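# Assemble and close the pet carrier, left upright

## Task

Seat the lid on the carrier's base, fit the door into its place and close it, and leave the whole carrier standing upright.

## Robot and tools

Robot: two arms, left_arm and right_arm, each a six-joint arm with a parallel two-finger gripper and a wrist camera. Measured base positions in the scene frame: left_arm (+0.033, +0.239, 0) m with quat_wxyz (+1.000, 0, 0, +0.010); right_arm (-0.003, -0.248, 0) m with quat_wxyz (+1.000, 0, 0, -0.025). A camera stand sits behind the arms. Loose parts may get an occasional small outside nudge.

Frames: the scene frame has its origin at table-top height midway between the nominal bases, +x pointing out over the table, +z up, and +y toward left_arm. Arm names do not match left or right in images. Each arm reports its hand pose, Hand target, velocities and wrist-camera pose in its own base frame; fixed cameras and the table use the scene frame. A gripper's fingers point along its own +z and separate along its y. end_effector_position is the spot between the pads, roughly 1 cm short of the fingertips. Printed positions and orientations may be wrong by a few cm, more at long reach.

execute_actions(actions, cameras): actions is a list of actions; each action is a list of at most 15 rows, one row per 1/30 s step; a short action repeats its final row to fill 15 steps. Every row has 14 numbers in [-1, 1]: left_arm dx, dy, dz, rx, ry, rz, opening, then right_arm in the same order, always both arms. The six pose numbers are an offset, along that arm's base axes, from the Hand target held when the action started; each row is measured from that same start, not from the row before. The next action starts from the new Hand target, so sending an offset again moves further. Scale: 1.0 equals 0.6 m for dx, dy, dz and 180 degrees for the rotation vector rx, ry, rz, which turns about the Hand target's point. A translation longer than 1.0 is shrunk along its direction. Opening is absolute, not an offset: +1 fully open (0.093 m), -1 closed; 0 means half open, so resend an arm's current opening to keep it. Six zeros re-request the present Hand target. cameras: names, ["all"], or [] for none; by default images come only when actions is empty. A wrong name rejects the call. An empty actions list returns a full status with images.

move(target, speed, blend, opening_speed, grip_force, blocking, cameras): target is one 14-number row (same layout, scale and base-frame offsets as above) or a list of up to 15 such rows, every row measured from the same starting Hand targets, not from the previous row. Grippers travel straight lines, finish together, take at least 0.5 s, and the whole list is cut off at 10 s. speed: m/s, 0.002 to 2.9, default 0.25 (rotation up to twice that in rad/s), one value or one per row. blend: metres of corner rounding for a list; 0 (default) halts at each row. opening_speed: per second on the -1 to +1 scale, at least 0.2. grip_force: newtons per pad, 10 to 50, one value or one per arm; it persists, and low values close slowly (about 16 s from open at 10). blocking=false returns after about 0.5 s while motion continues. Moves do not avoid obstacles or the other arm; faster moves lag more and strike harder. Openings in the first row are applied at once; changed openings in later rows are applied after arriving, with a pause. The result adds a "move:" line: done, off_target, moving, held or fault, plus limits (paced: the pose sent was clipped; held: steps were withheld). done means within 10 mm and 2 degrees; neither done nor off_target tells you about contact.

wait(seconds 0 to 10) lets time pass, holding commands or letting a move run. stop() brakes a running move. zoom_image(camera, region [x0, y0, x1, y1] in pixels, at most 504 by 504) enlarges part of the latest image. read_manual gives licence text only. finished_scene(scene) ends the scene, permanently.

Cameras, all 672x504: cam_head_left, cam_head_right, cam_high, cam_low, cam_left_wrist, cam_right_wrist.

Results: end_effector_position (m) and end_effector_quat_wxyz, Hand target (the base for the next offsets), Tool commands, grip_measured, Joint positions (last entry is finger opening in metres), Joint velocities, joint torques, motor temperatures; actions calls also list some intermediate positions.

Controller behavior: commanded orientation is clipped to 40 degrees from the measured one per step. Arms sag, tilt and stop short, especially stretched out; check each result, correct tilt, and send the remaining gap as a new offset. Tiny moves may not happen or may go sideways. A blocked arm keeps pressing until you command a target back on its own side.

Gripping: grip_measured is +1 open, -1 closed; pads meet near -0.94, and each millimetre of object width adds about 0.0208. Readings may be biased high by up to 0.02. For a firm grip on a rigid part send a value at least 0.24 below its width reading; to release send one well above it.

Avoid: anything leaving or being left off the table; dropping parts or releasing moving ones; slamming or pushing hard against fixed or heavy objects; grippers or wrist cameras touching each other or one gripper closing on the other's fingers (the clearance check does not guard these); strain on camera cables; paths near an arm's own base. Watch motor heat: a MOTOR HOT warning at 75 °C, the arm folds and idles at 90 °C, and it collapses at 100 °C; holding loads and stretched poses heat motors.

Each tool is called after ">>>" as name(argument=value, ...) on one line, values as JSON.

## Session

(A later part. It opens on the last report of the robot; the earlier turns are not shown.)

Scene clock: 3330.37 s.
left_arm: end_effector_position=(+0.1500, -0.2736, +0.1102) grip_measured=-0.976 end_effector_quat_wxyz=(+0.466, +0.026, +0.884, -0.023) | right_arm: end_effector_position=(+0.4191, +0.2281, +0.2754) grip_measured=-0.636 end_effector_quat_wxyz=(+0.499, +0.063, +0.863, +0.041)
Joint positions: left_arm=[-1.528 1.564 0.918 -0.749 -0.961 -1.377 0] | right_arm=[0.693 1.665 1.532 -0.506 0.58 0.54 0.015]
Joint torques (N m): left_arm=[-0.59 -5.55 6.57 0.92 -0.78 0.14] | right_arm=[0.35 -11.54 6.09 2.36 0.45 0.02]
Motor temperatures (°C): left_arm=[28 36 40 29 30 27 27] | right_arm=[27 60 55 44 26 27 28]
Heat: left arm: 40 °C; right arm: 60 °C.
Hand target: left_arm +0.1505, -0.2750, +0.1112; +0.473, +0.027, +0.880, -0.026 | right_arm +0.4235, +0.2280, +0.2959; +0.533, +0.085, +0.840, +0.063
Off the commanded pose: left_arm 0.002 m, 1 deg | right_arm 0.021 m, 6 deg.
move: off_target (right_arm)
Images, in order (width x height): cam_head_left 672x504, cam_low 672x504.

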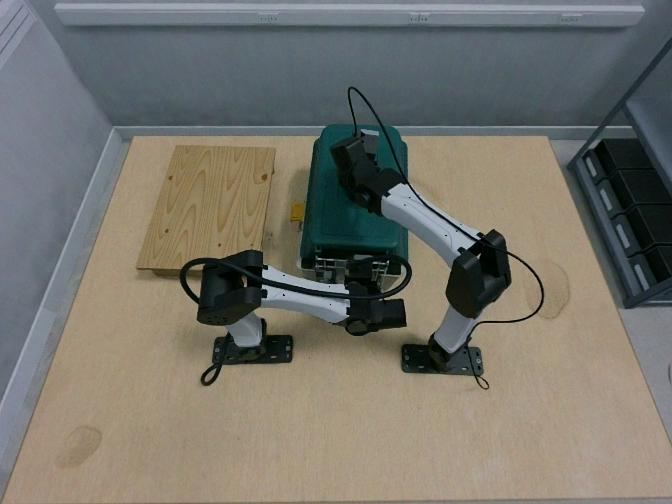

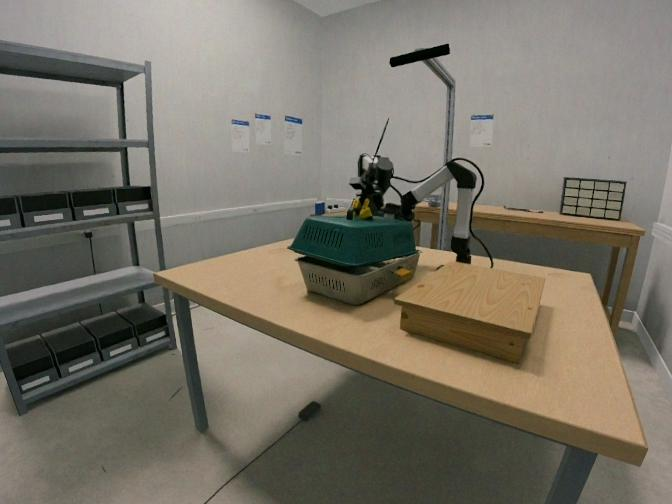

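>>> move(target=[0,0,0,0,0,0,-1,-0.006,0.003,-0.012,0.0,0.028,0,-1], speed=0.06, cameras=["cam_head_left","cam_low"])

>>> zoom_image(camera="cam_head_left", region=[280, 210, 410, 310])

>>> zoom_image(camera="cam_low", region=[270, 190, 430, 310])

Scene clock: 3343.87 s.
left_arm: end_effector_position=(+0.1500, -0.2736, +0.1102) grip_measured=-0.976 end_effector_quat_wxyz=(+0.466, +0.026, +0.884, -0.023) | right_arm: end_effector_position=(+0.4125, +0.2249, +0.2651) grip_measured=-0.636 end_effector_quat_wxyz=(+0.472, +0.065, +0.879, +0.031)
Joint positions: left_arm=[-1.528 1.564 0.918 -0.749 -0.961 -1.377 0] | right_arm=[0.693 1.675 1.556 -0.596 0.567 0.577 0.015]
Joint torques (N m): left_arm=[-0.59 -5.55 6.57 0.92 -0.78 0.14] | right_arm=[0.17 -9.66 10.59 1.81 0.28 0.15]
Motor temperatures (°C): left_arm=[28 36 40 29 30 27 27] | right_arm=[27 62 53 47 26 27 28]
Heat: left arm: 40 °C; right arm: 62 °C.
Hand target: left_arm +0.1505, -0.2750, +0.1112; +0.473, +0.027, +0.880, -0.026 | right_arm +0.4198, +0.2298, +0.2888; +0.495, +0.088, +0.862, +0.059
Off the commanded pose: left_arm 0.002 m, 1 deg | right_arm 0.025 m, 5 deg.
move: off_target (right_arm)
Images, in order (width x height): cam_head_left 672x504, cam_low 672x504.

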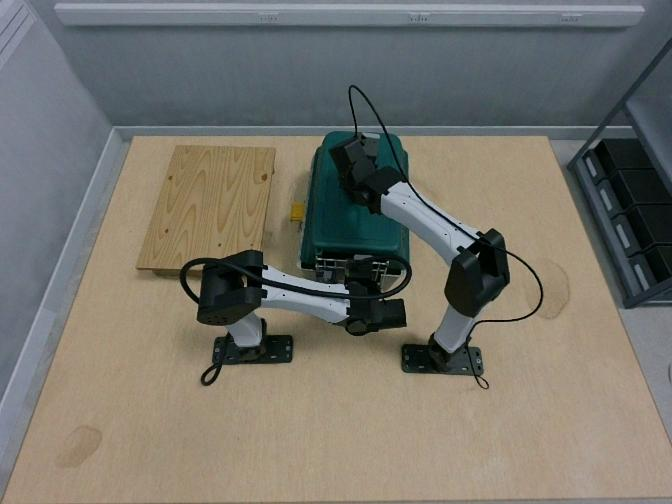

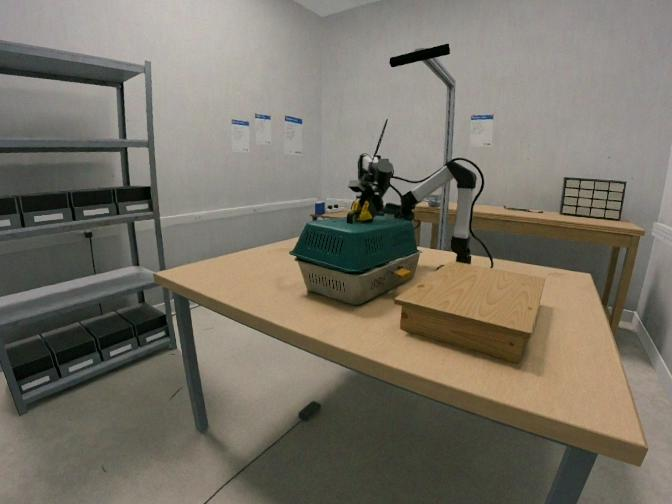

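Scaled by 3.877 from the camera's 672x504 image, which has a finer 960x720 frame.

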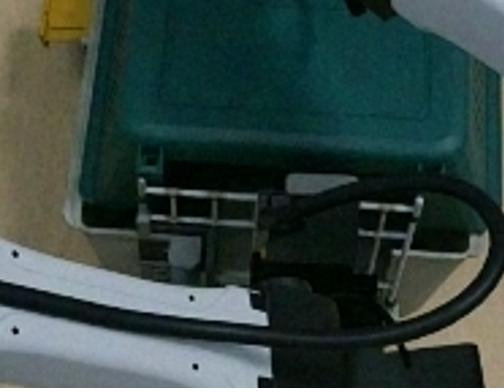

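Scaled by 3.150 from the camera's 672x504 image, which has a finer 960x720 frame.

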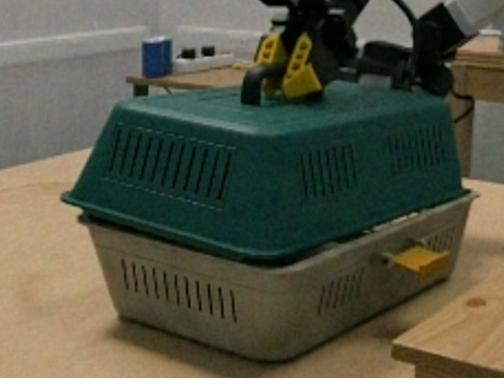

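>>> move(target=[0,0,0,0,0,0,-1,-0.012,0.012,-0.01,0.0,0,0,-1], speed=0.06, cameras=["cam_head_left","cam_low"])

>>> zoom_image(camera="cam_head_left", region=[280, 210, 410, 310])

>>> zoom_image(camera="cam_head_left", region=[300, 240, 335, 268])

>>> zoom_image(camera="cam_head_left", region=[370, 244, 405, 272])

>>> zoom_image(camera="cam_low", region=[270, 190, 430, 310])

Scene clock: 3354.33 s.
left_arm: end_effector_position=(+0.1500, -0.2729, +0.1101) grip_measured=-0.976 end_effector_quat_wxyz=(+0.466, +0.027, +0.884, -0.021) | right_arm: end_effector_position=(+0.4095, +0.2290, +0.2647) grip_measured=-0.636 end_effector_quat_wxyz=(+0.471, +0.064, +0.879, +0.034)
Joint positions: left_arm=[-1.528 1.564 0.918 -0.753 -0.961 -1.377 0] | right_arm=[0.705 1.675 1.556 -0.599 0.571 0.585 0.015]
Joint torques (N m): left_arm=[-0.61 -5.55 6.58 0.95 -0.78 0.14] | right_arm=[1.51 -9.83 8.75 1.91 0.44 0.32]
Motor temperatures (°C): left_arm=[28 36 40 29 30 27 27] | right_arm=[27 62 55 46 26 27 28]
Heat: left arm: 40 °C; right arm: 62 °C.
Hand target: left_arm +0.1505, -0.2750, +0.1112; +0.473, +0.027, +0.880, -0.026 | right_arm +0.4127, +0.2369, +0.2827; +0.495, +0.088, +0.862, +0.059
Off the commanded pose: left_arm 0.002 m, 1 deg | right_arm 0.020 m, 5 deg.
move: off_target (right_arm)
Images, in order (width x height): cam_head_left 672x504, cam_low 672x504.

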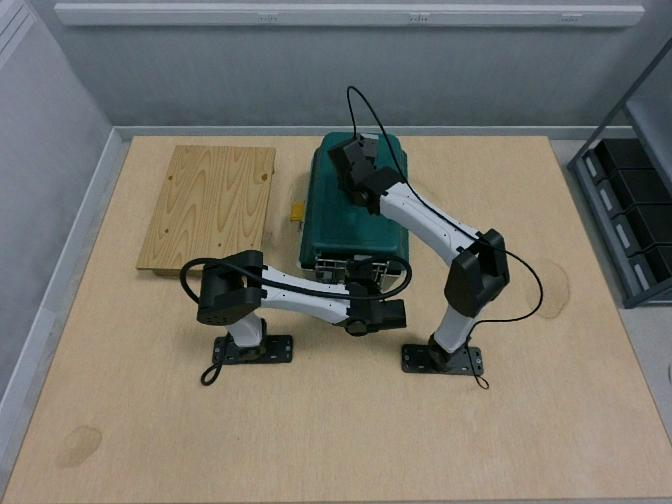

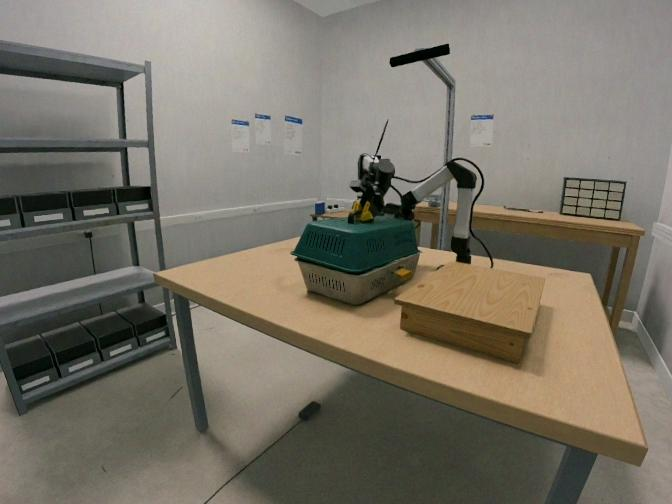

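Scaled by 3.877 from the camera's 672x504 image, which has a finer 960x720 frame.

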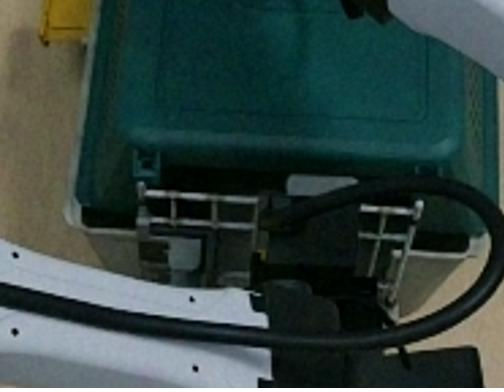

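Scaled by 14.400 from the camera's 672x504 image, which has a finer 960x720 frame.

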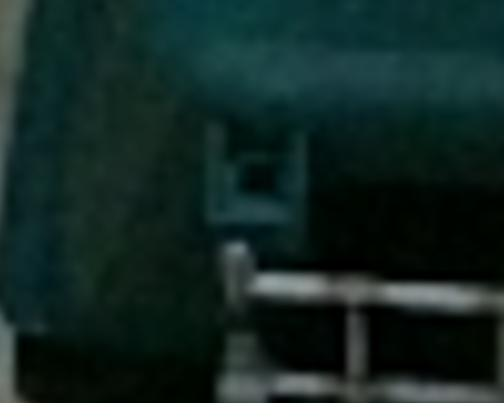

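Scaled by 14.400 from the camera's 672x504 image, which has a finer 960x720 frame.

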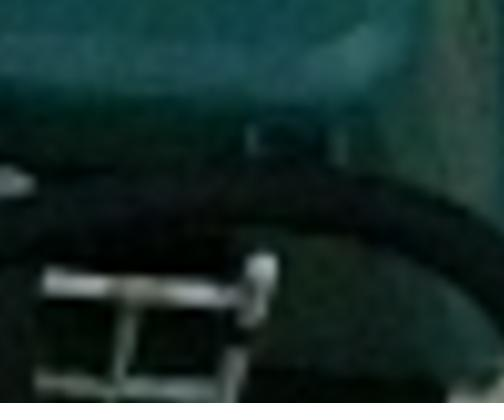

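Scaled by 3.150 from the camera's 672x504 image, which has a finer 960x720 frame.

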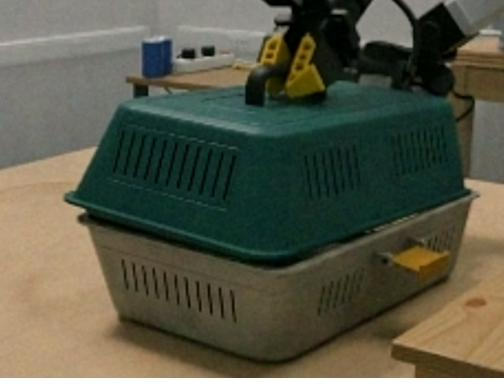

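>>> move(target=[0,0,0,0,0,0,-1,-0.009,0.011,-0.006,0.0,0,0,-1], speed=0.06, cameras=["cam_head_left","cam_low"])

>>> zoom_image(camera="cam_head_left", region=[300, 240, 335, 268])

>>> zoom_image(camera="cam_head_left", region=[370, 244, 405, 272])

>>> zoom_image(camera="cam_low", region=[270, 190, 430, 310])

Scene clock: 3365.80 s.
left_arm: end_effector_position=(+0.1487, -0.2728, +0.1100) grip_measured=-0.976 end_effector_quat_wxyz=(+0.466, +0.030, +0.884, -0.020) | right_arm: end_effector_position=(+0.4064, +0.2356, +0.2672) grip_measured=-0.636 end_effector_quat_wxyz=(+0.477, +0.064, +0.876, +0.038)
Joint positions: left_arm=[-1.532 1.564 0.918 -0.758 -0.961 -1.377 0] | right_arm=[0.725 1.675 1.556 -0.59 0.588 0.596 0.015]
Joint torques (N m): left_arm=[-0.16 -5.55 6.57 0.99 -0.78 0.14] | right_arm=[1.8 -9.55 7.99 1.84 0.47 0.38]
Motor temperatures (°C): left_arm=[28 36 40 29 30 27 27] | right_arm=[27 61 55 45 26 27 28]
Heat: left arm: 40 °C; right arm: 61 °C.
Hand target: left_arm +0.1504, -0.2751, +0.1112; +0.473, +0.027, +0.880, -0.026 | right_arm +0.4073, +0.2435, +0.2791; +0.495, +0.088, +0.862, +0.059
Off the commanded pose: left_arm 0.003 m, 1 deg | right_arm 0.014 m, 4 deg.
move: off_target (right_arm)
Images, in order (width x height): cam_head_left 672x504, cam_low 672x504.

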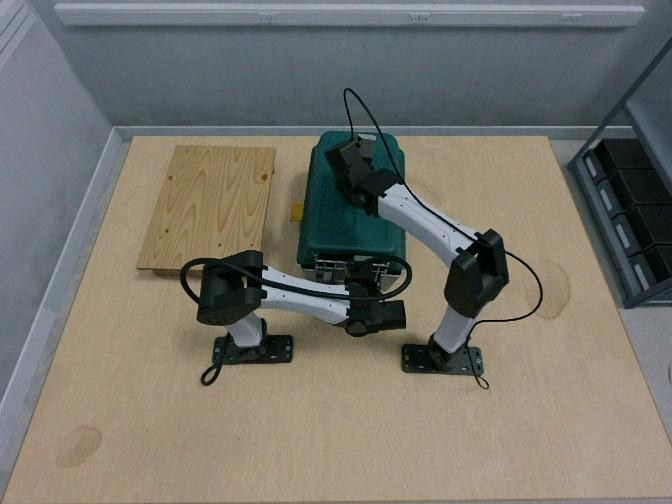

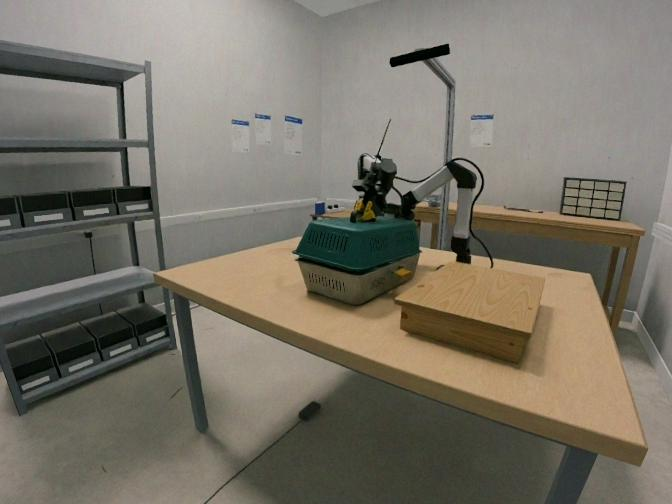

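Scaled by 14.400 from the camera's 672x504 image, which has a finer 960x720 frame.

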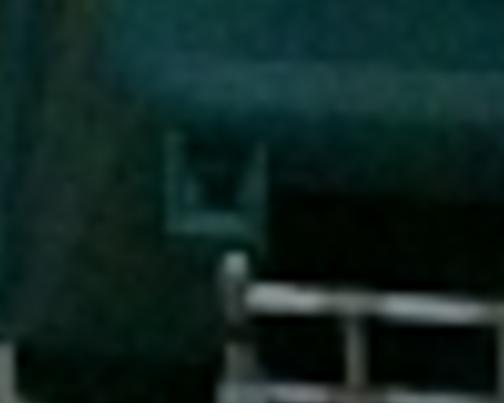

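Scaled by 14.400 from the camera's 672x504 image, which has a finer 960x720 frame.

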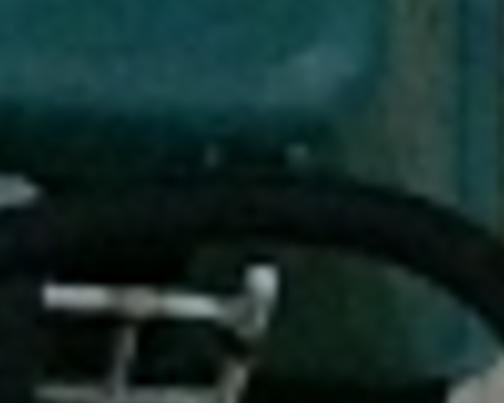

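Scaled by 3.150 from the camera's 672x504 image, which has a finer 960x720 frame.

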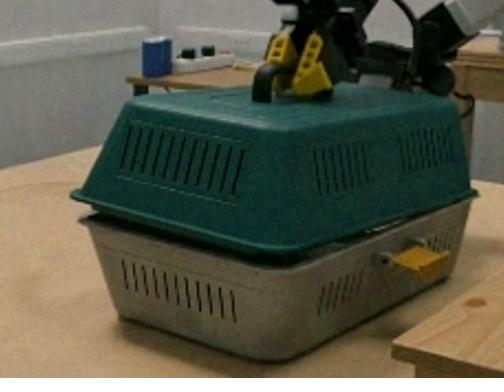

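>>> move(target=[0,0,0,0,0,0,-1,0,-0.016,-0.008,0.0,0.008,0,-1], speed=0.06, cameras=["cam_head_left","cam_low"])

>>> zoom_image(camera="cam_head_left", region=[300, 240, 335, 268])

>>> zoom_image(camera="cam_head_left", region=[370, 244, 405, 272])

>>> zoom_image(camera="cam_low", region=[270, 190, 430, 310])

Scene clock: 3379.53 s.
left_arm: end_effector_position=(+0.1487, -0.2728, +0.1100) grip_measured=-0.976 end_effector_quat_wxyz=(+0.466, +0.030, +0.884, -0.020) | right_arm: end_effector_position=(+0.4068, +0.2348, +0.2657) grip_measured=-0.636 end_effector_quat_wxyz=(+0.475, +0.066, +0.877, +0.039)
Joint positions: left_arm=[-1.532 1.564 0.918 -0.758 -0.961 -1.377 0] | right_arm=[0.722 1.675 1.553 -0.59 0.581 0.598 0.015]
Joint torques (N m): left_arm=[-0.16 -5.53 6.58 1 -0.78 0.13] | right_arm=[0.08 -10.71 6.93 1.71 0.28 0.32]
Motor temperatures (°C): left_arm=[28 36 39 29 30 27 27] | right_arm=[27 60 55 43 25 27 28]
Heat: left arm: 39 °C; right arm: 60 °C.
Hand target: left_arm +0.1504, -0.2751, +0.1112; +0.473, +0.027, +0.880, -0.026 | right_arm +0.4073, +0.2339, +0.2745; +0.484, +0.089, +0.868, +0.058
Off the commanded pose: left_arm 0.003 m, 1 deg | right_arm 0.009 m, 4 deg.
move: off_target (right_arm)
Images, in order (width x height): cam_head_left 672x504, cam_low 672x504.

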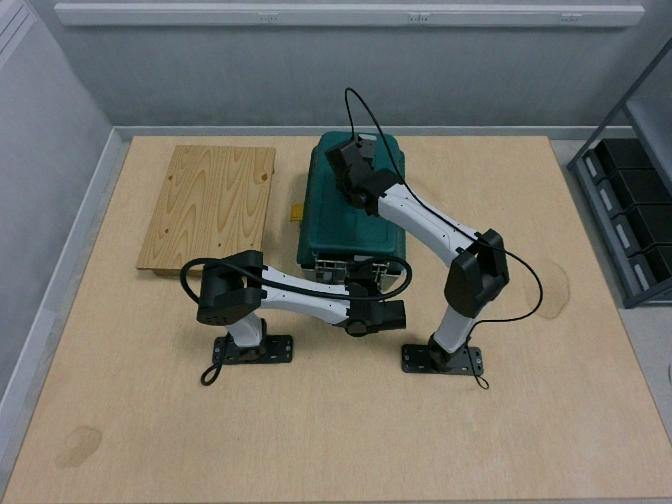

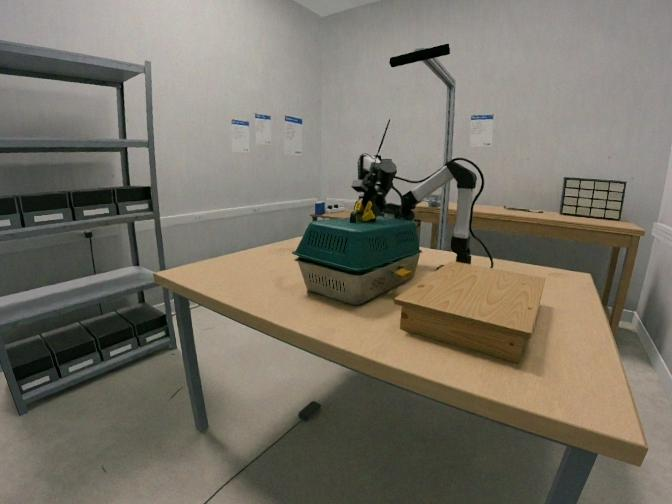

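Scaled by 14.400 from the camera's 672x504 image, which has a finer 960x720 frame.

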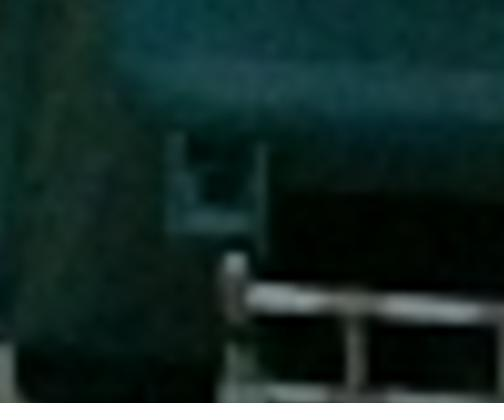

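Scaled by 14.400 from the camera's 672x504 image, which has a finer 960x720 frame.

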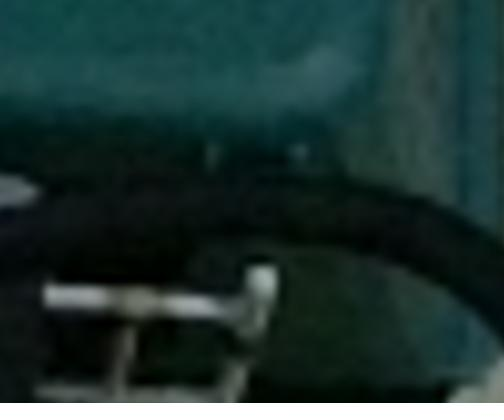

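Scaled by 3.150 from the camera's 672x504 image, which has a finer 960x720 frame.

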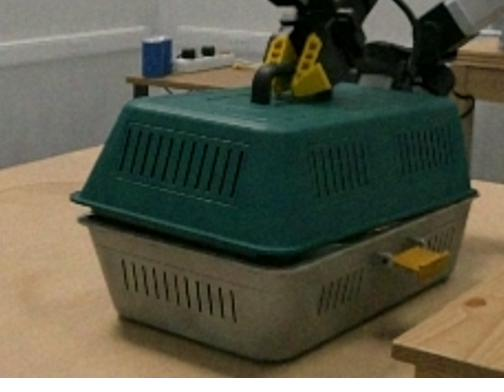

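>>> move(target=[0,0,0,0,0,0,-1,-0.008,-0.008,-0.008,0.0,0.01,0,-1], speed=0.06, cameras=["cam_head_left","cam_low"])

>>> zoom_image(camera="cam_head_left", region=[300, 240, 335, 268])

>>> zoom_image(camera="cam_head_left", region=[370, 244, 405, 272])

>>> zoom_image(camera="cam_low", region=[270, 190, 430, 310])

Scene clock: 3392.10 s.
left_arm: end_effector_position=(+0.1481, -0.2727, +0.1099) grip_measured=-0.976 end_effector_quat_wxyz=(+0.466, +0.031, +0.884, -0.020) | right_arm: end_effector_position=(+0.4068, +0.2328, +0.2613) grip_measured=-0.636 end_effector_quat_wxyz=(+0.468, +0.070, +0.880, +0.041)
Joint positions: left_arm=[-1.534 1.564 0.918 -0.76 -0.961 -1.377 0] | right_arm=[0.714 1.675 1.547 -0.597 0.567 0.611 0.015]
Joint torques (N m): left_arm=[0.06 -5.53 6.57 1.02 -0.78 0.13] | right_arm=[0.14 -11.69 6.78 1.44 0.25 0.32]
Motor temperatures (°C): left_arm=[28 36 39 29 30 27 27] | right_arm=[27 61 56 42 25 27 28]
Heat: left arm: 39 °C; right arm: 61 °C.
Hand target: left_arm +0.1505, -0.2750, +0.1112; +0.473, +0.027, +0.880, -0.026 | right_arm +0.4025, +0.2292, +0.2696; +0.471, +0.090, +0.876, +0.056
Off the commanded pose: left_arm 0.004 m, 1 deg | right_arm 0.010 m, 3 deg.
move: off_target (right_arm)
Images, in order (width x height): cam_head_left 672x504, cam_low 672x504.

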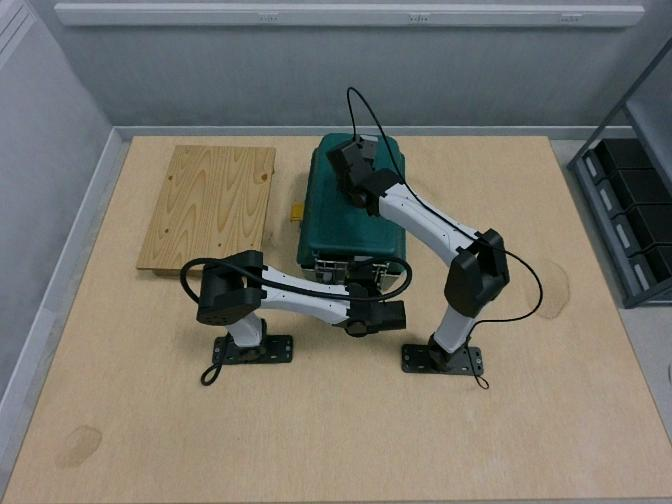

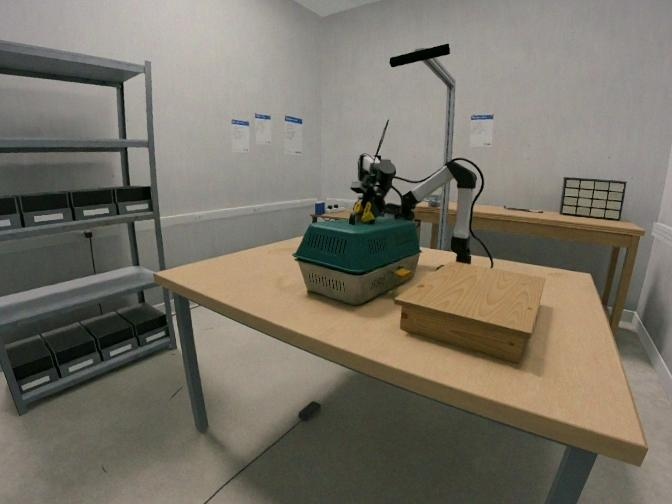

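Scaled by 14.400 from the camera's 672x504 image, which has a finer 960x720 frame.

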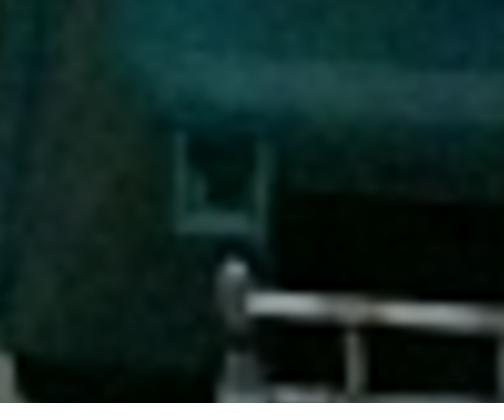

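Scaled by 14.400 from the camera's 672x504 image, which has a finer 960x720 frame.

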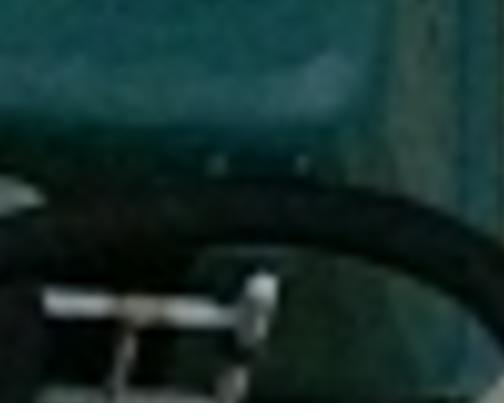

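Scaled by 3.150 from the camera's 672x504 image, which has a finer 960x720 frame.

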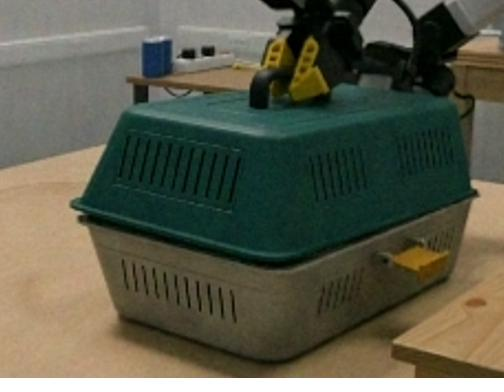

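>>> move(target=[0,0,0,0,0,0,-1,0.006,-0.004,-0.014,0.0,0.003,0,-1], speed=0.06, cameras=["cam_head_left","cam_low"])

>>> zoom_image(camera="cam_head_left", region=[300, 240, 335, 268])

>>> zoom_image(camera="cam_head_left", region=[370, 244, 405, 272])

>>> zoom_image(camera="cam_low", region=[270, 190, 430, 310])

Scene clock: 3413.43 s.
left_arm: end_effector_position=(+0.1482, -0.2726, +0.1100) grip_measured=-0.976 end_effector_quat_wxyz=(+0.467, +0.031, +0.884, -0.020) | right_arm: end_effector_position=(+0.4077, +0.2313, +0.2587) grip_measured=-0.636 end_effector_quat_wxyz=(+0.467, +0.071, +0.881, +0.043)
Joint positions: left_arm=[-1.534 1.564 0.918 -0.76 -0.962 -1.377 0] | right_arm=[0.708 1.673 1.536 -0.587 0.561 0.612 0.015]
Joint torques (N m): left_arm=[0.06 -5.53 6.57 1.02 -0.77 0.14] | right_arm=[-0.46 -11.02 6 1.55 0.16 0.27]
Motor temperatures (°C): left_arm=[28 36 39 29 30 27 27] | right_arm=[27 63 56 40 25 27 28]
Heat: left arm: 39 °C; right arm: 63 °C.
Hand target: left_arm +0.1505, -0.2750, +0.1112; +0.473, +0.027, +0.880, -0.026 | right_arm +0.4061, +0.2268, +0.2613; +0.467, +0.090, +0.878, +0.056
Off the commanded pose: left_arm 0.004 m, 1 deg | right_arm 0.005 m, 3 deg.
move: off_target (right_arm)
Images, in order (width x height): cam_head_left 672x504, cam_low 672x504.

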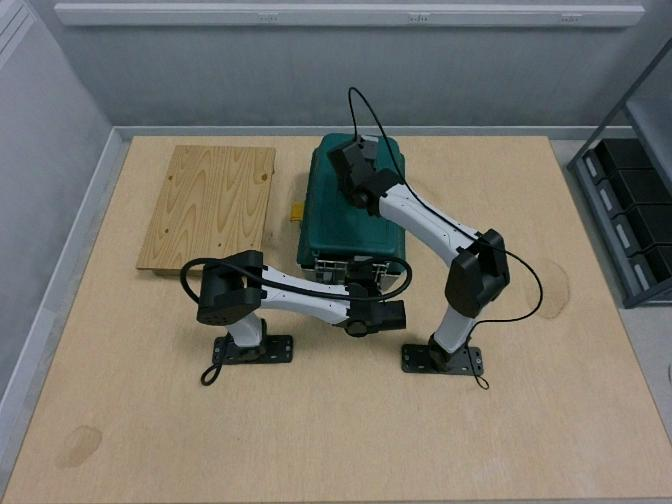

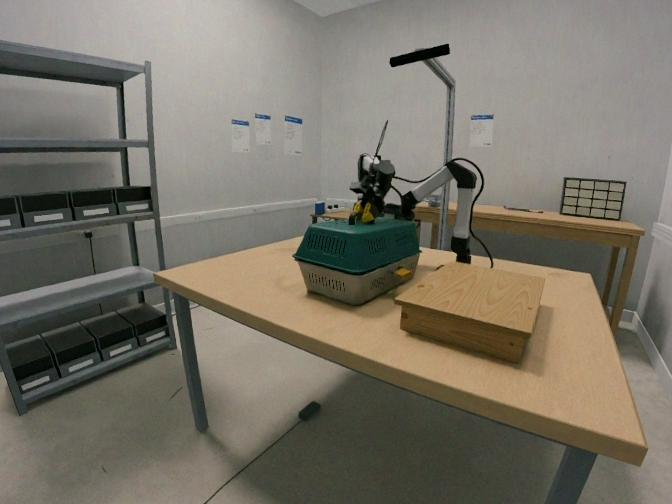

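Scaled by 14.400 from the camera's 672x504 image, which has a finer 960x720 frame.

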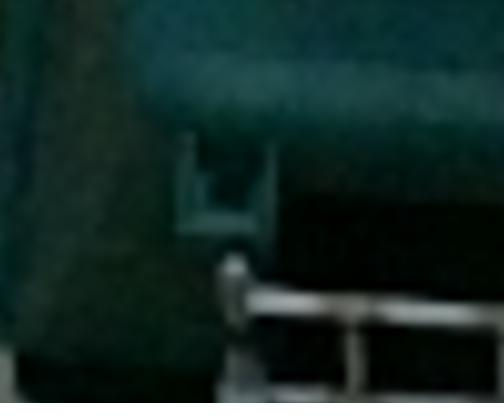

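Scaled by 14.400 from the camera's 672x504 image, which has a finer 960x720 frame.

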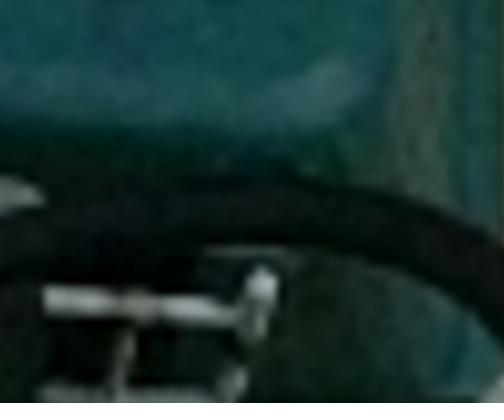

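Scaled by 3.150 from the camera's 672x504 image, which has a finer 960x720 frame.

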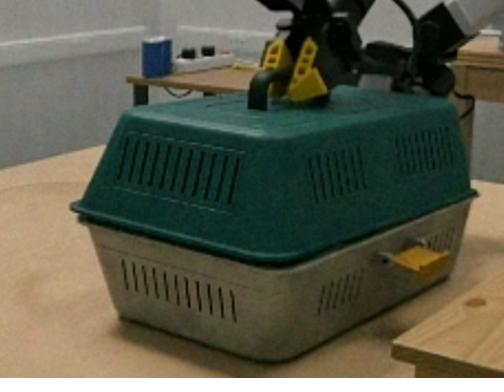

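>>> move(target=[0,0,0,0,0,0,-1,-0.015,0.002,0.002,0.0,0.0,0,-1], speed=0.06, cameras=["cam_head_left","cam_low"])

>>> zoom_image(camera="cam_head_left", region=[300, 240, 335, 268])

>>> zoom_image(camera="cam_head_left", region=[280, 210, 410, 310])

>>> zoom_image(camera="cam_low", region=[270, 190, 430, 310])

Scene clock: 3436.00 s.
left_arm: end_effector_position=(+0.1482, -0.2726, +0.1100) grip_measured=-0.976 end_effector_quat_wxyz=(+0.467, +0.031, +0.884, -0.020) | right_arm: end_effector_position=(+0.4071, +0.2311, +0.2582) grip_measured=-0.636 end_effector_quat_wxyz=(+0.468, +0.072, +0.879, +0.046)
Joint positions: left_arm=[-1.534 1.564 0.918 -0.76 -0.962 -1.377 0] | right_arm=[0.708 1.666 1.522 -0.573 0.559 0.613 0.015]
Joint torques (N m): left_arm=[0.06 -5.53 6.57 1.02 -0.77 0.13] | right_arm=[1.14 -12.15 5.74 1.32 0.31 0.41]
Motor temperatures (°C): left_arm=[28 36 39 29 30 27 27] | right_arm=[27 59 55 38 25 27 28]
Heat: left arm: 39 °C; right arm: 59 °C.
Hand target: left_arm +0.1505, -0.2750, +0.1112; +0.473, +0.027, +0.880, -0.026 | right_arm +0.3970, +0.2280, +0.2624; +0.466, +0.090, +0.878, +0.056
Off the commanded pose: left_arm 0.004 m, 1 deg | right_arm 0.011 m, 2 deg.
move: off_target (right_arm)
Images, in order (width x height): cam_head_left 672x504, cam_low 672x504.

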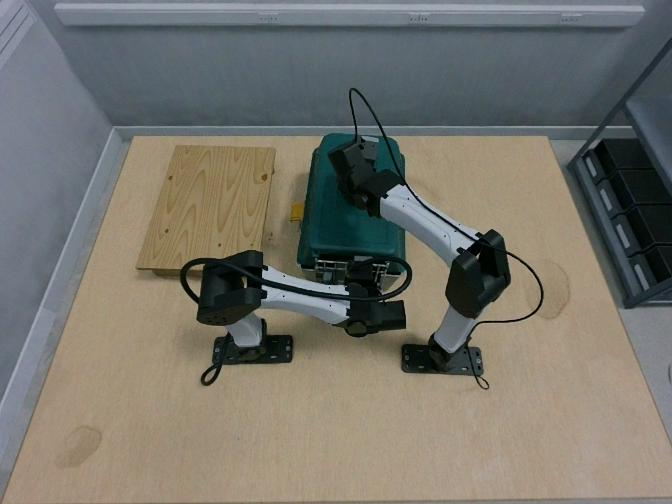

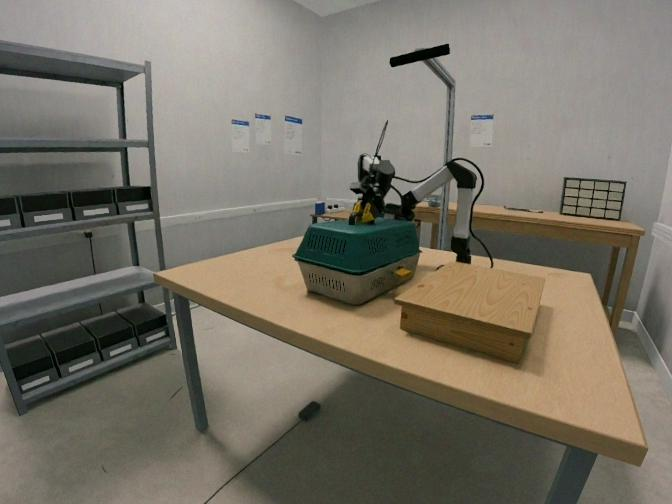

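Scaled by 14.400 from the camera's 672x504 image, which has a finer 960x720 frame.

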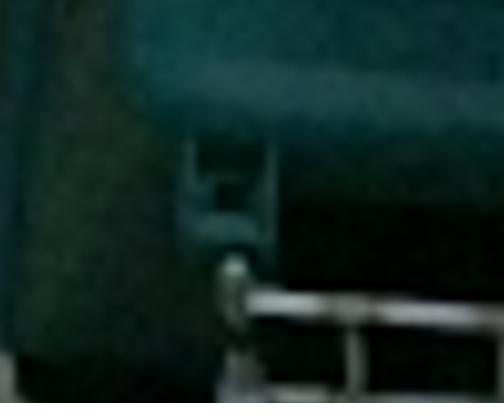

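Scaled by 3.877 from the camera's 672x504 image, which has a finer 960x720 frame.

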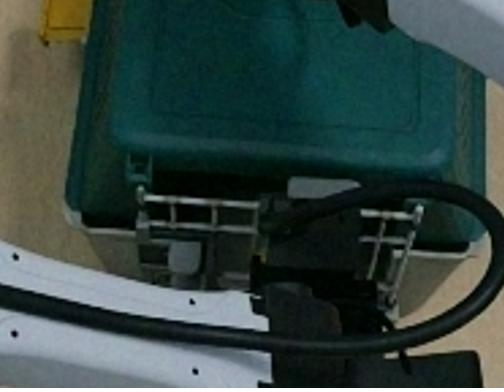

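Scaled by 3.150 from the camera's 672x504 image, which has a finer 960x720 frame.

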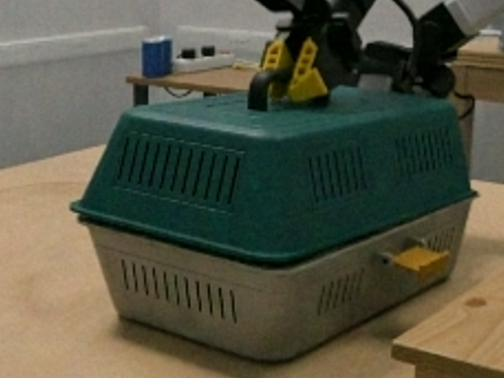

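>>> move(target=[0,0,0,0,0,0,-1,-0.012,0.002,0.002,0.0,0.0,0,-1], speed=0.06, cameras=["cam_head_left","cam_low"])

>>> zoom_image(camera="cam_head_left", region=[300, 240, 335, 268])

>>> zoom_image(camera="cam_head_left", region=[280, 210, 410, 310])

>>> zoom_image(camera="cam_low", region=[270, 190, 430, 310])

Scene clock: 3448.57 s.
left_arm: end_effector_position=(+0.1474, -0.2726, +0.1099) grip_measured=-0.976 end_effector_quat_wxyz=(+0.466, +0.033, +0.884, -0.019) | right_arm: end_effector_position=(+0.4050, +0.2313, +0.2586) grip_measured=-0.636 end_effector_quat_wxyz=(+0.470, +0.073, +0.879, +0.047)
Joint positions: left_arm=[-1.537 1.564 0.918 -0.763 -0.962 -1.377 0] | right_arm=[0.713 1.658 1.512 -0.568 0.562 0.616 0.015]
Joint torques (N m): left_arm=[0.35 -5.52 6.57 1.05 -0.77 0.13] | right_arm=[2.11 -12.68 5.68 1.18 0.38 0.5]
Motor temperatures (°C): left_arm=[28 36 39 29 30 27 27] | right_arm=[27 59 53 38 25 27 28]
Heat: left arm: 39 °C; right arm: 59 °C.
Hand target: left_arm +0.1504, -0.2751, +0.1112; +0.473, +0.027, +0.880, -0.026 | right_arm +0.3899, +0.2292, +0.2636; +0.466, +0.090, +0.878, +0.056
Off the commanded pose: left_arm 0.004 m, 1 deg | right_arm 0.016 m, 2 deg.
move: off_target (right_arm)
Images, in order (width x height): cam_head_left 672x504, cam_low 672x504.

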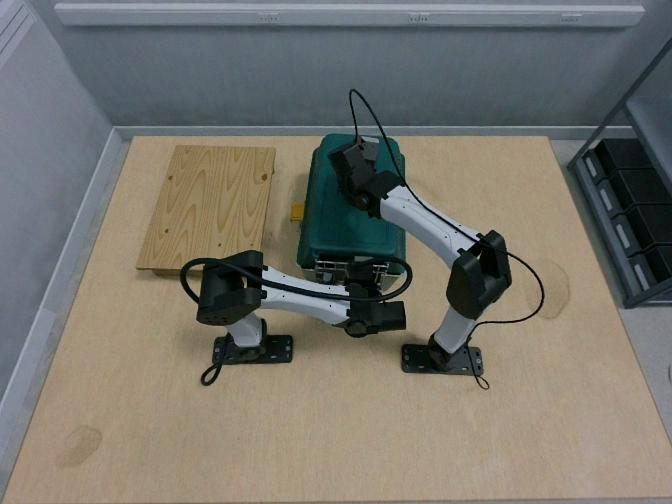

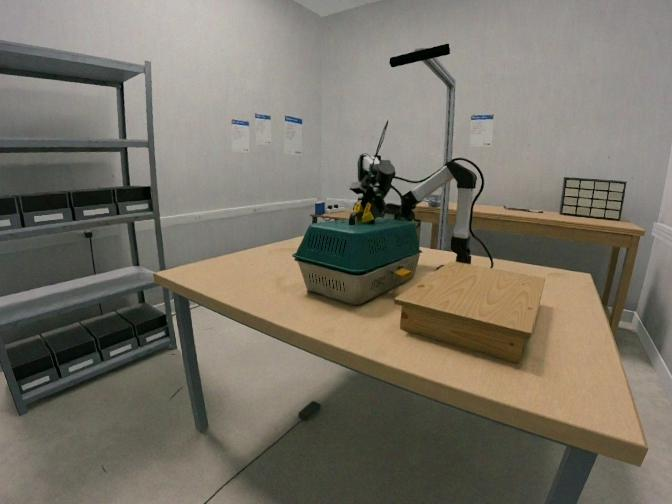

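Scaled by 14.400 from the camera's 672x504 image, which has a finer 960x720 frame.

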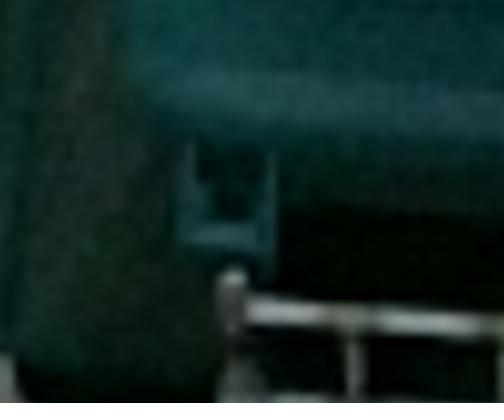

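Scaled by 3.877 from the camera's 672x504 image, which has a finer 960x720 frame.

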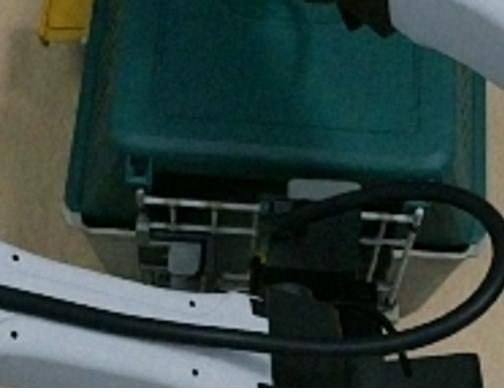

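Scaled by 3.150 from the camera's 672x504 image, which has a finer 960x720 frame.

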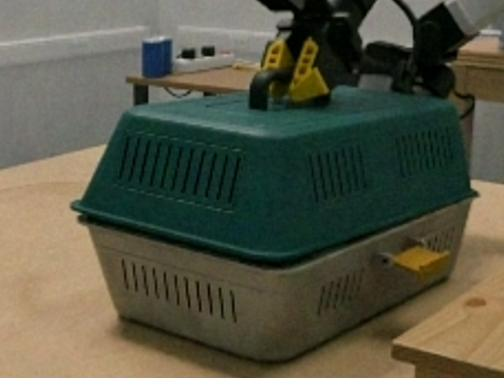

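>>> move(target=[0,0,0,0,0,0,-1,0.01,-0.002,-0.02,0.0,0.004,0,-1], speed=0.05, cameras=["cam_head_left","cam_low","cam_high"])

>>> zoom_image(camera="cam_head_left", region=[300, 240, 335, 268])

>>> zoom_image(camera="cam_head_left", region=[280, 210, 410, 310])

>>> zoom_image(camera="cam_low", region=[280, 210, 430, 310])

>>> zoom_image(camera="cam_high", region=[280, 200, 510, 380])

Scene clock: 3464.47 s.
left_arm: end_effector_position=(+0.1474, -0.2726, +0.1099) grip_measured=-0.976 end_effector_quat_wxyz=(+0.466, +0.033, +0.884, -0.019) | right_arm: end_effector_position=(+0.4050, +0.2314, +0.2582) grip_measured=-0.636 end_effector_quat_wxyz=(+0.472, +0.074, +0.877, +0.050)
Joint positions: left_arm=[-1.537 1.564 0.918 -0.763 -0.962 -1.377 0] | right_arm=[0.713 1.654 1.503 -0.556 0.562 0.616 0.015]
Joint torques (N m): left_arm=[0.35 -5.53 6.57 1.05 -0.77 0.13] | right_arm=[0.81 -11.03 4.66 1.35 0.24 0.46]
Motor temperatures (°C): left_arm=[28 36 39 29 30 27 27] | right_arm=[27 63 52 36 25 28 28]
Heat: left arm: 39 °C; right arm: 63 °C.
Hand target: left_arm +0.1504, -0.2751, +0.1112; +0.473, +0.027, +0.880, -0.026 | right_arm +0.3959, +0.2279, +0.2516; +0.461, +0.090, +0.881, +0.055
Off the commanded pose: left_arm 0.004 m, 1 deg | right_arm 0.012 m, 2 deg.
move: off_target (right_arm)
Images, in order (width x height): cam_head_left 672x504, cam_high 672x504, cam_low 672x504.

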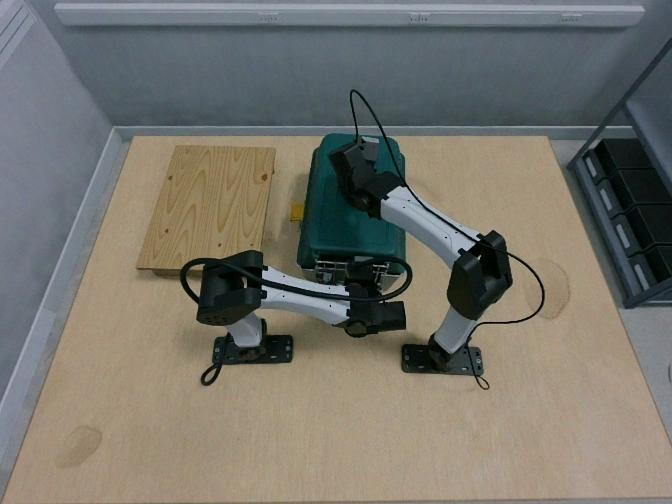

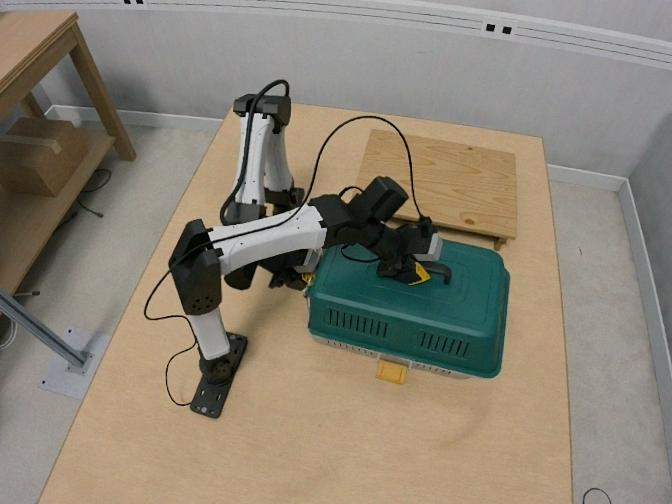

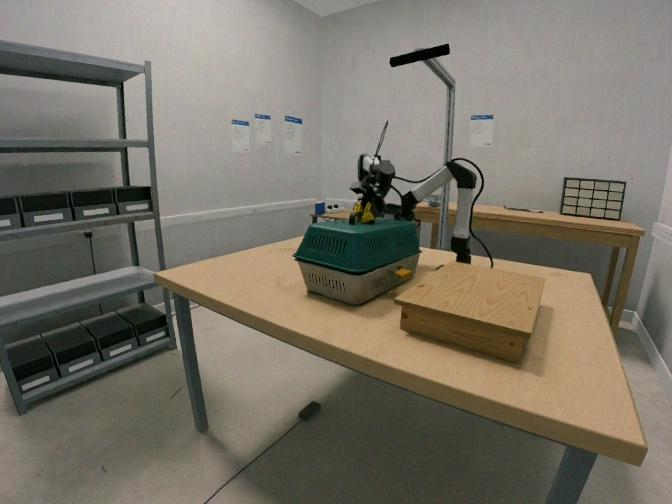

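Scaled by 14.400 from the camera's 672x504 image, which has a finer 960x720 frame.

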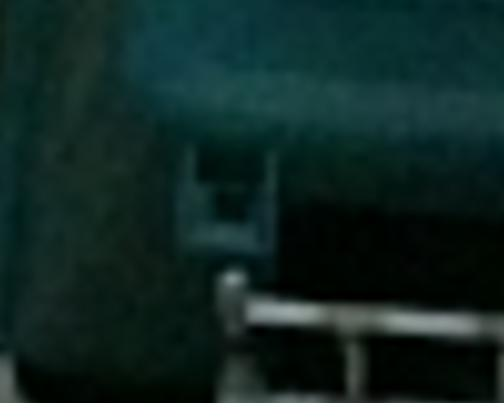

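Scaled by 3.877 from the camera's 672x504 image, which has a finer 960x720 frame.

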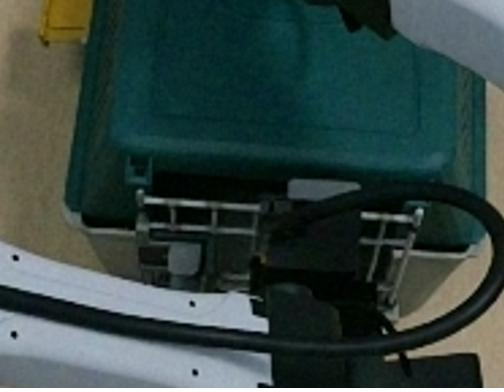

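Scaled by 3.360 from the camera's 672x504 image, which has a finer 960x720 frame.

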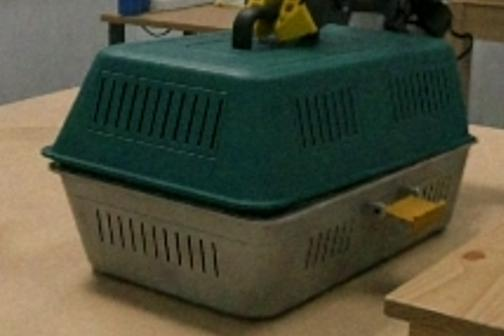

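Scaled by 2.191 from the camera's 672x504 image, which has a finer 960x720 frame.

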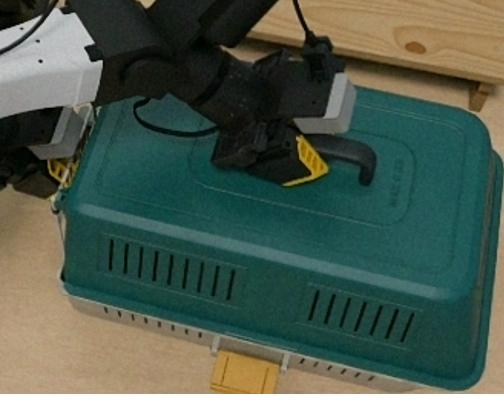

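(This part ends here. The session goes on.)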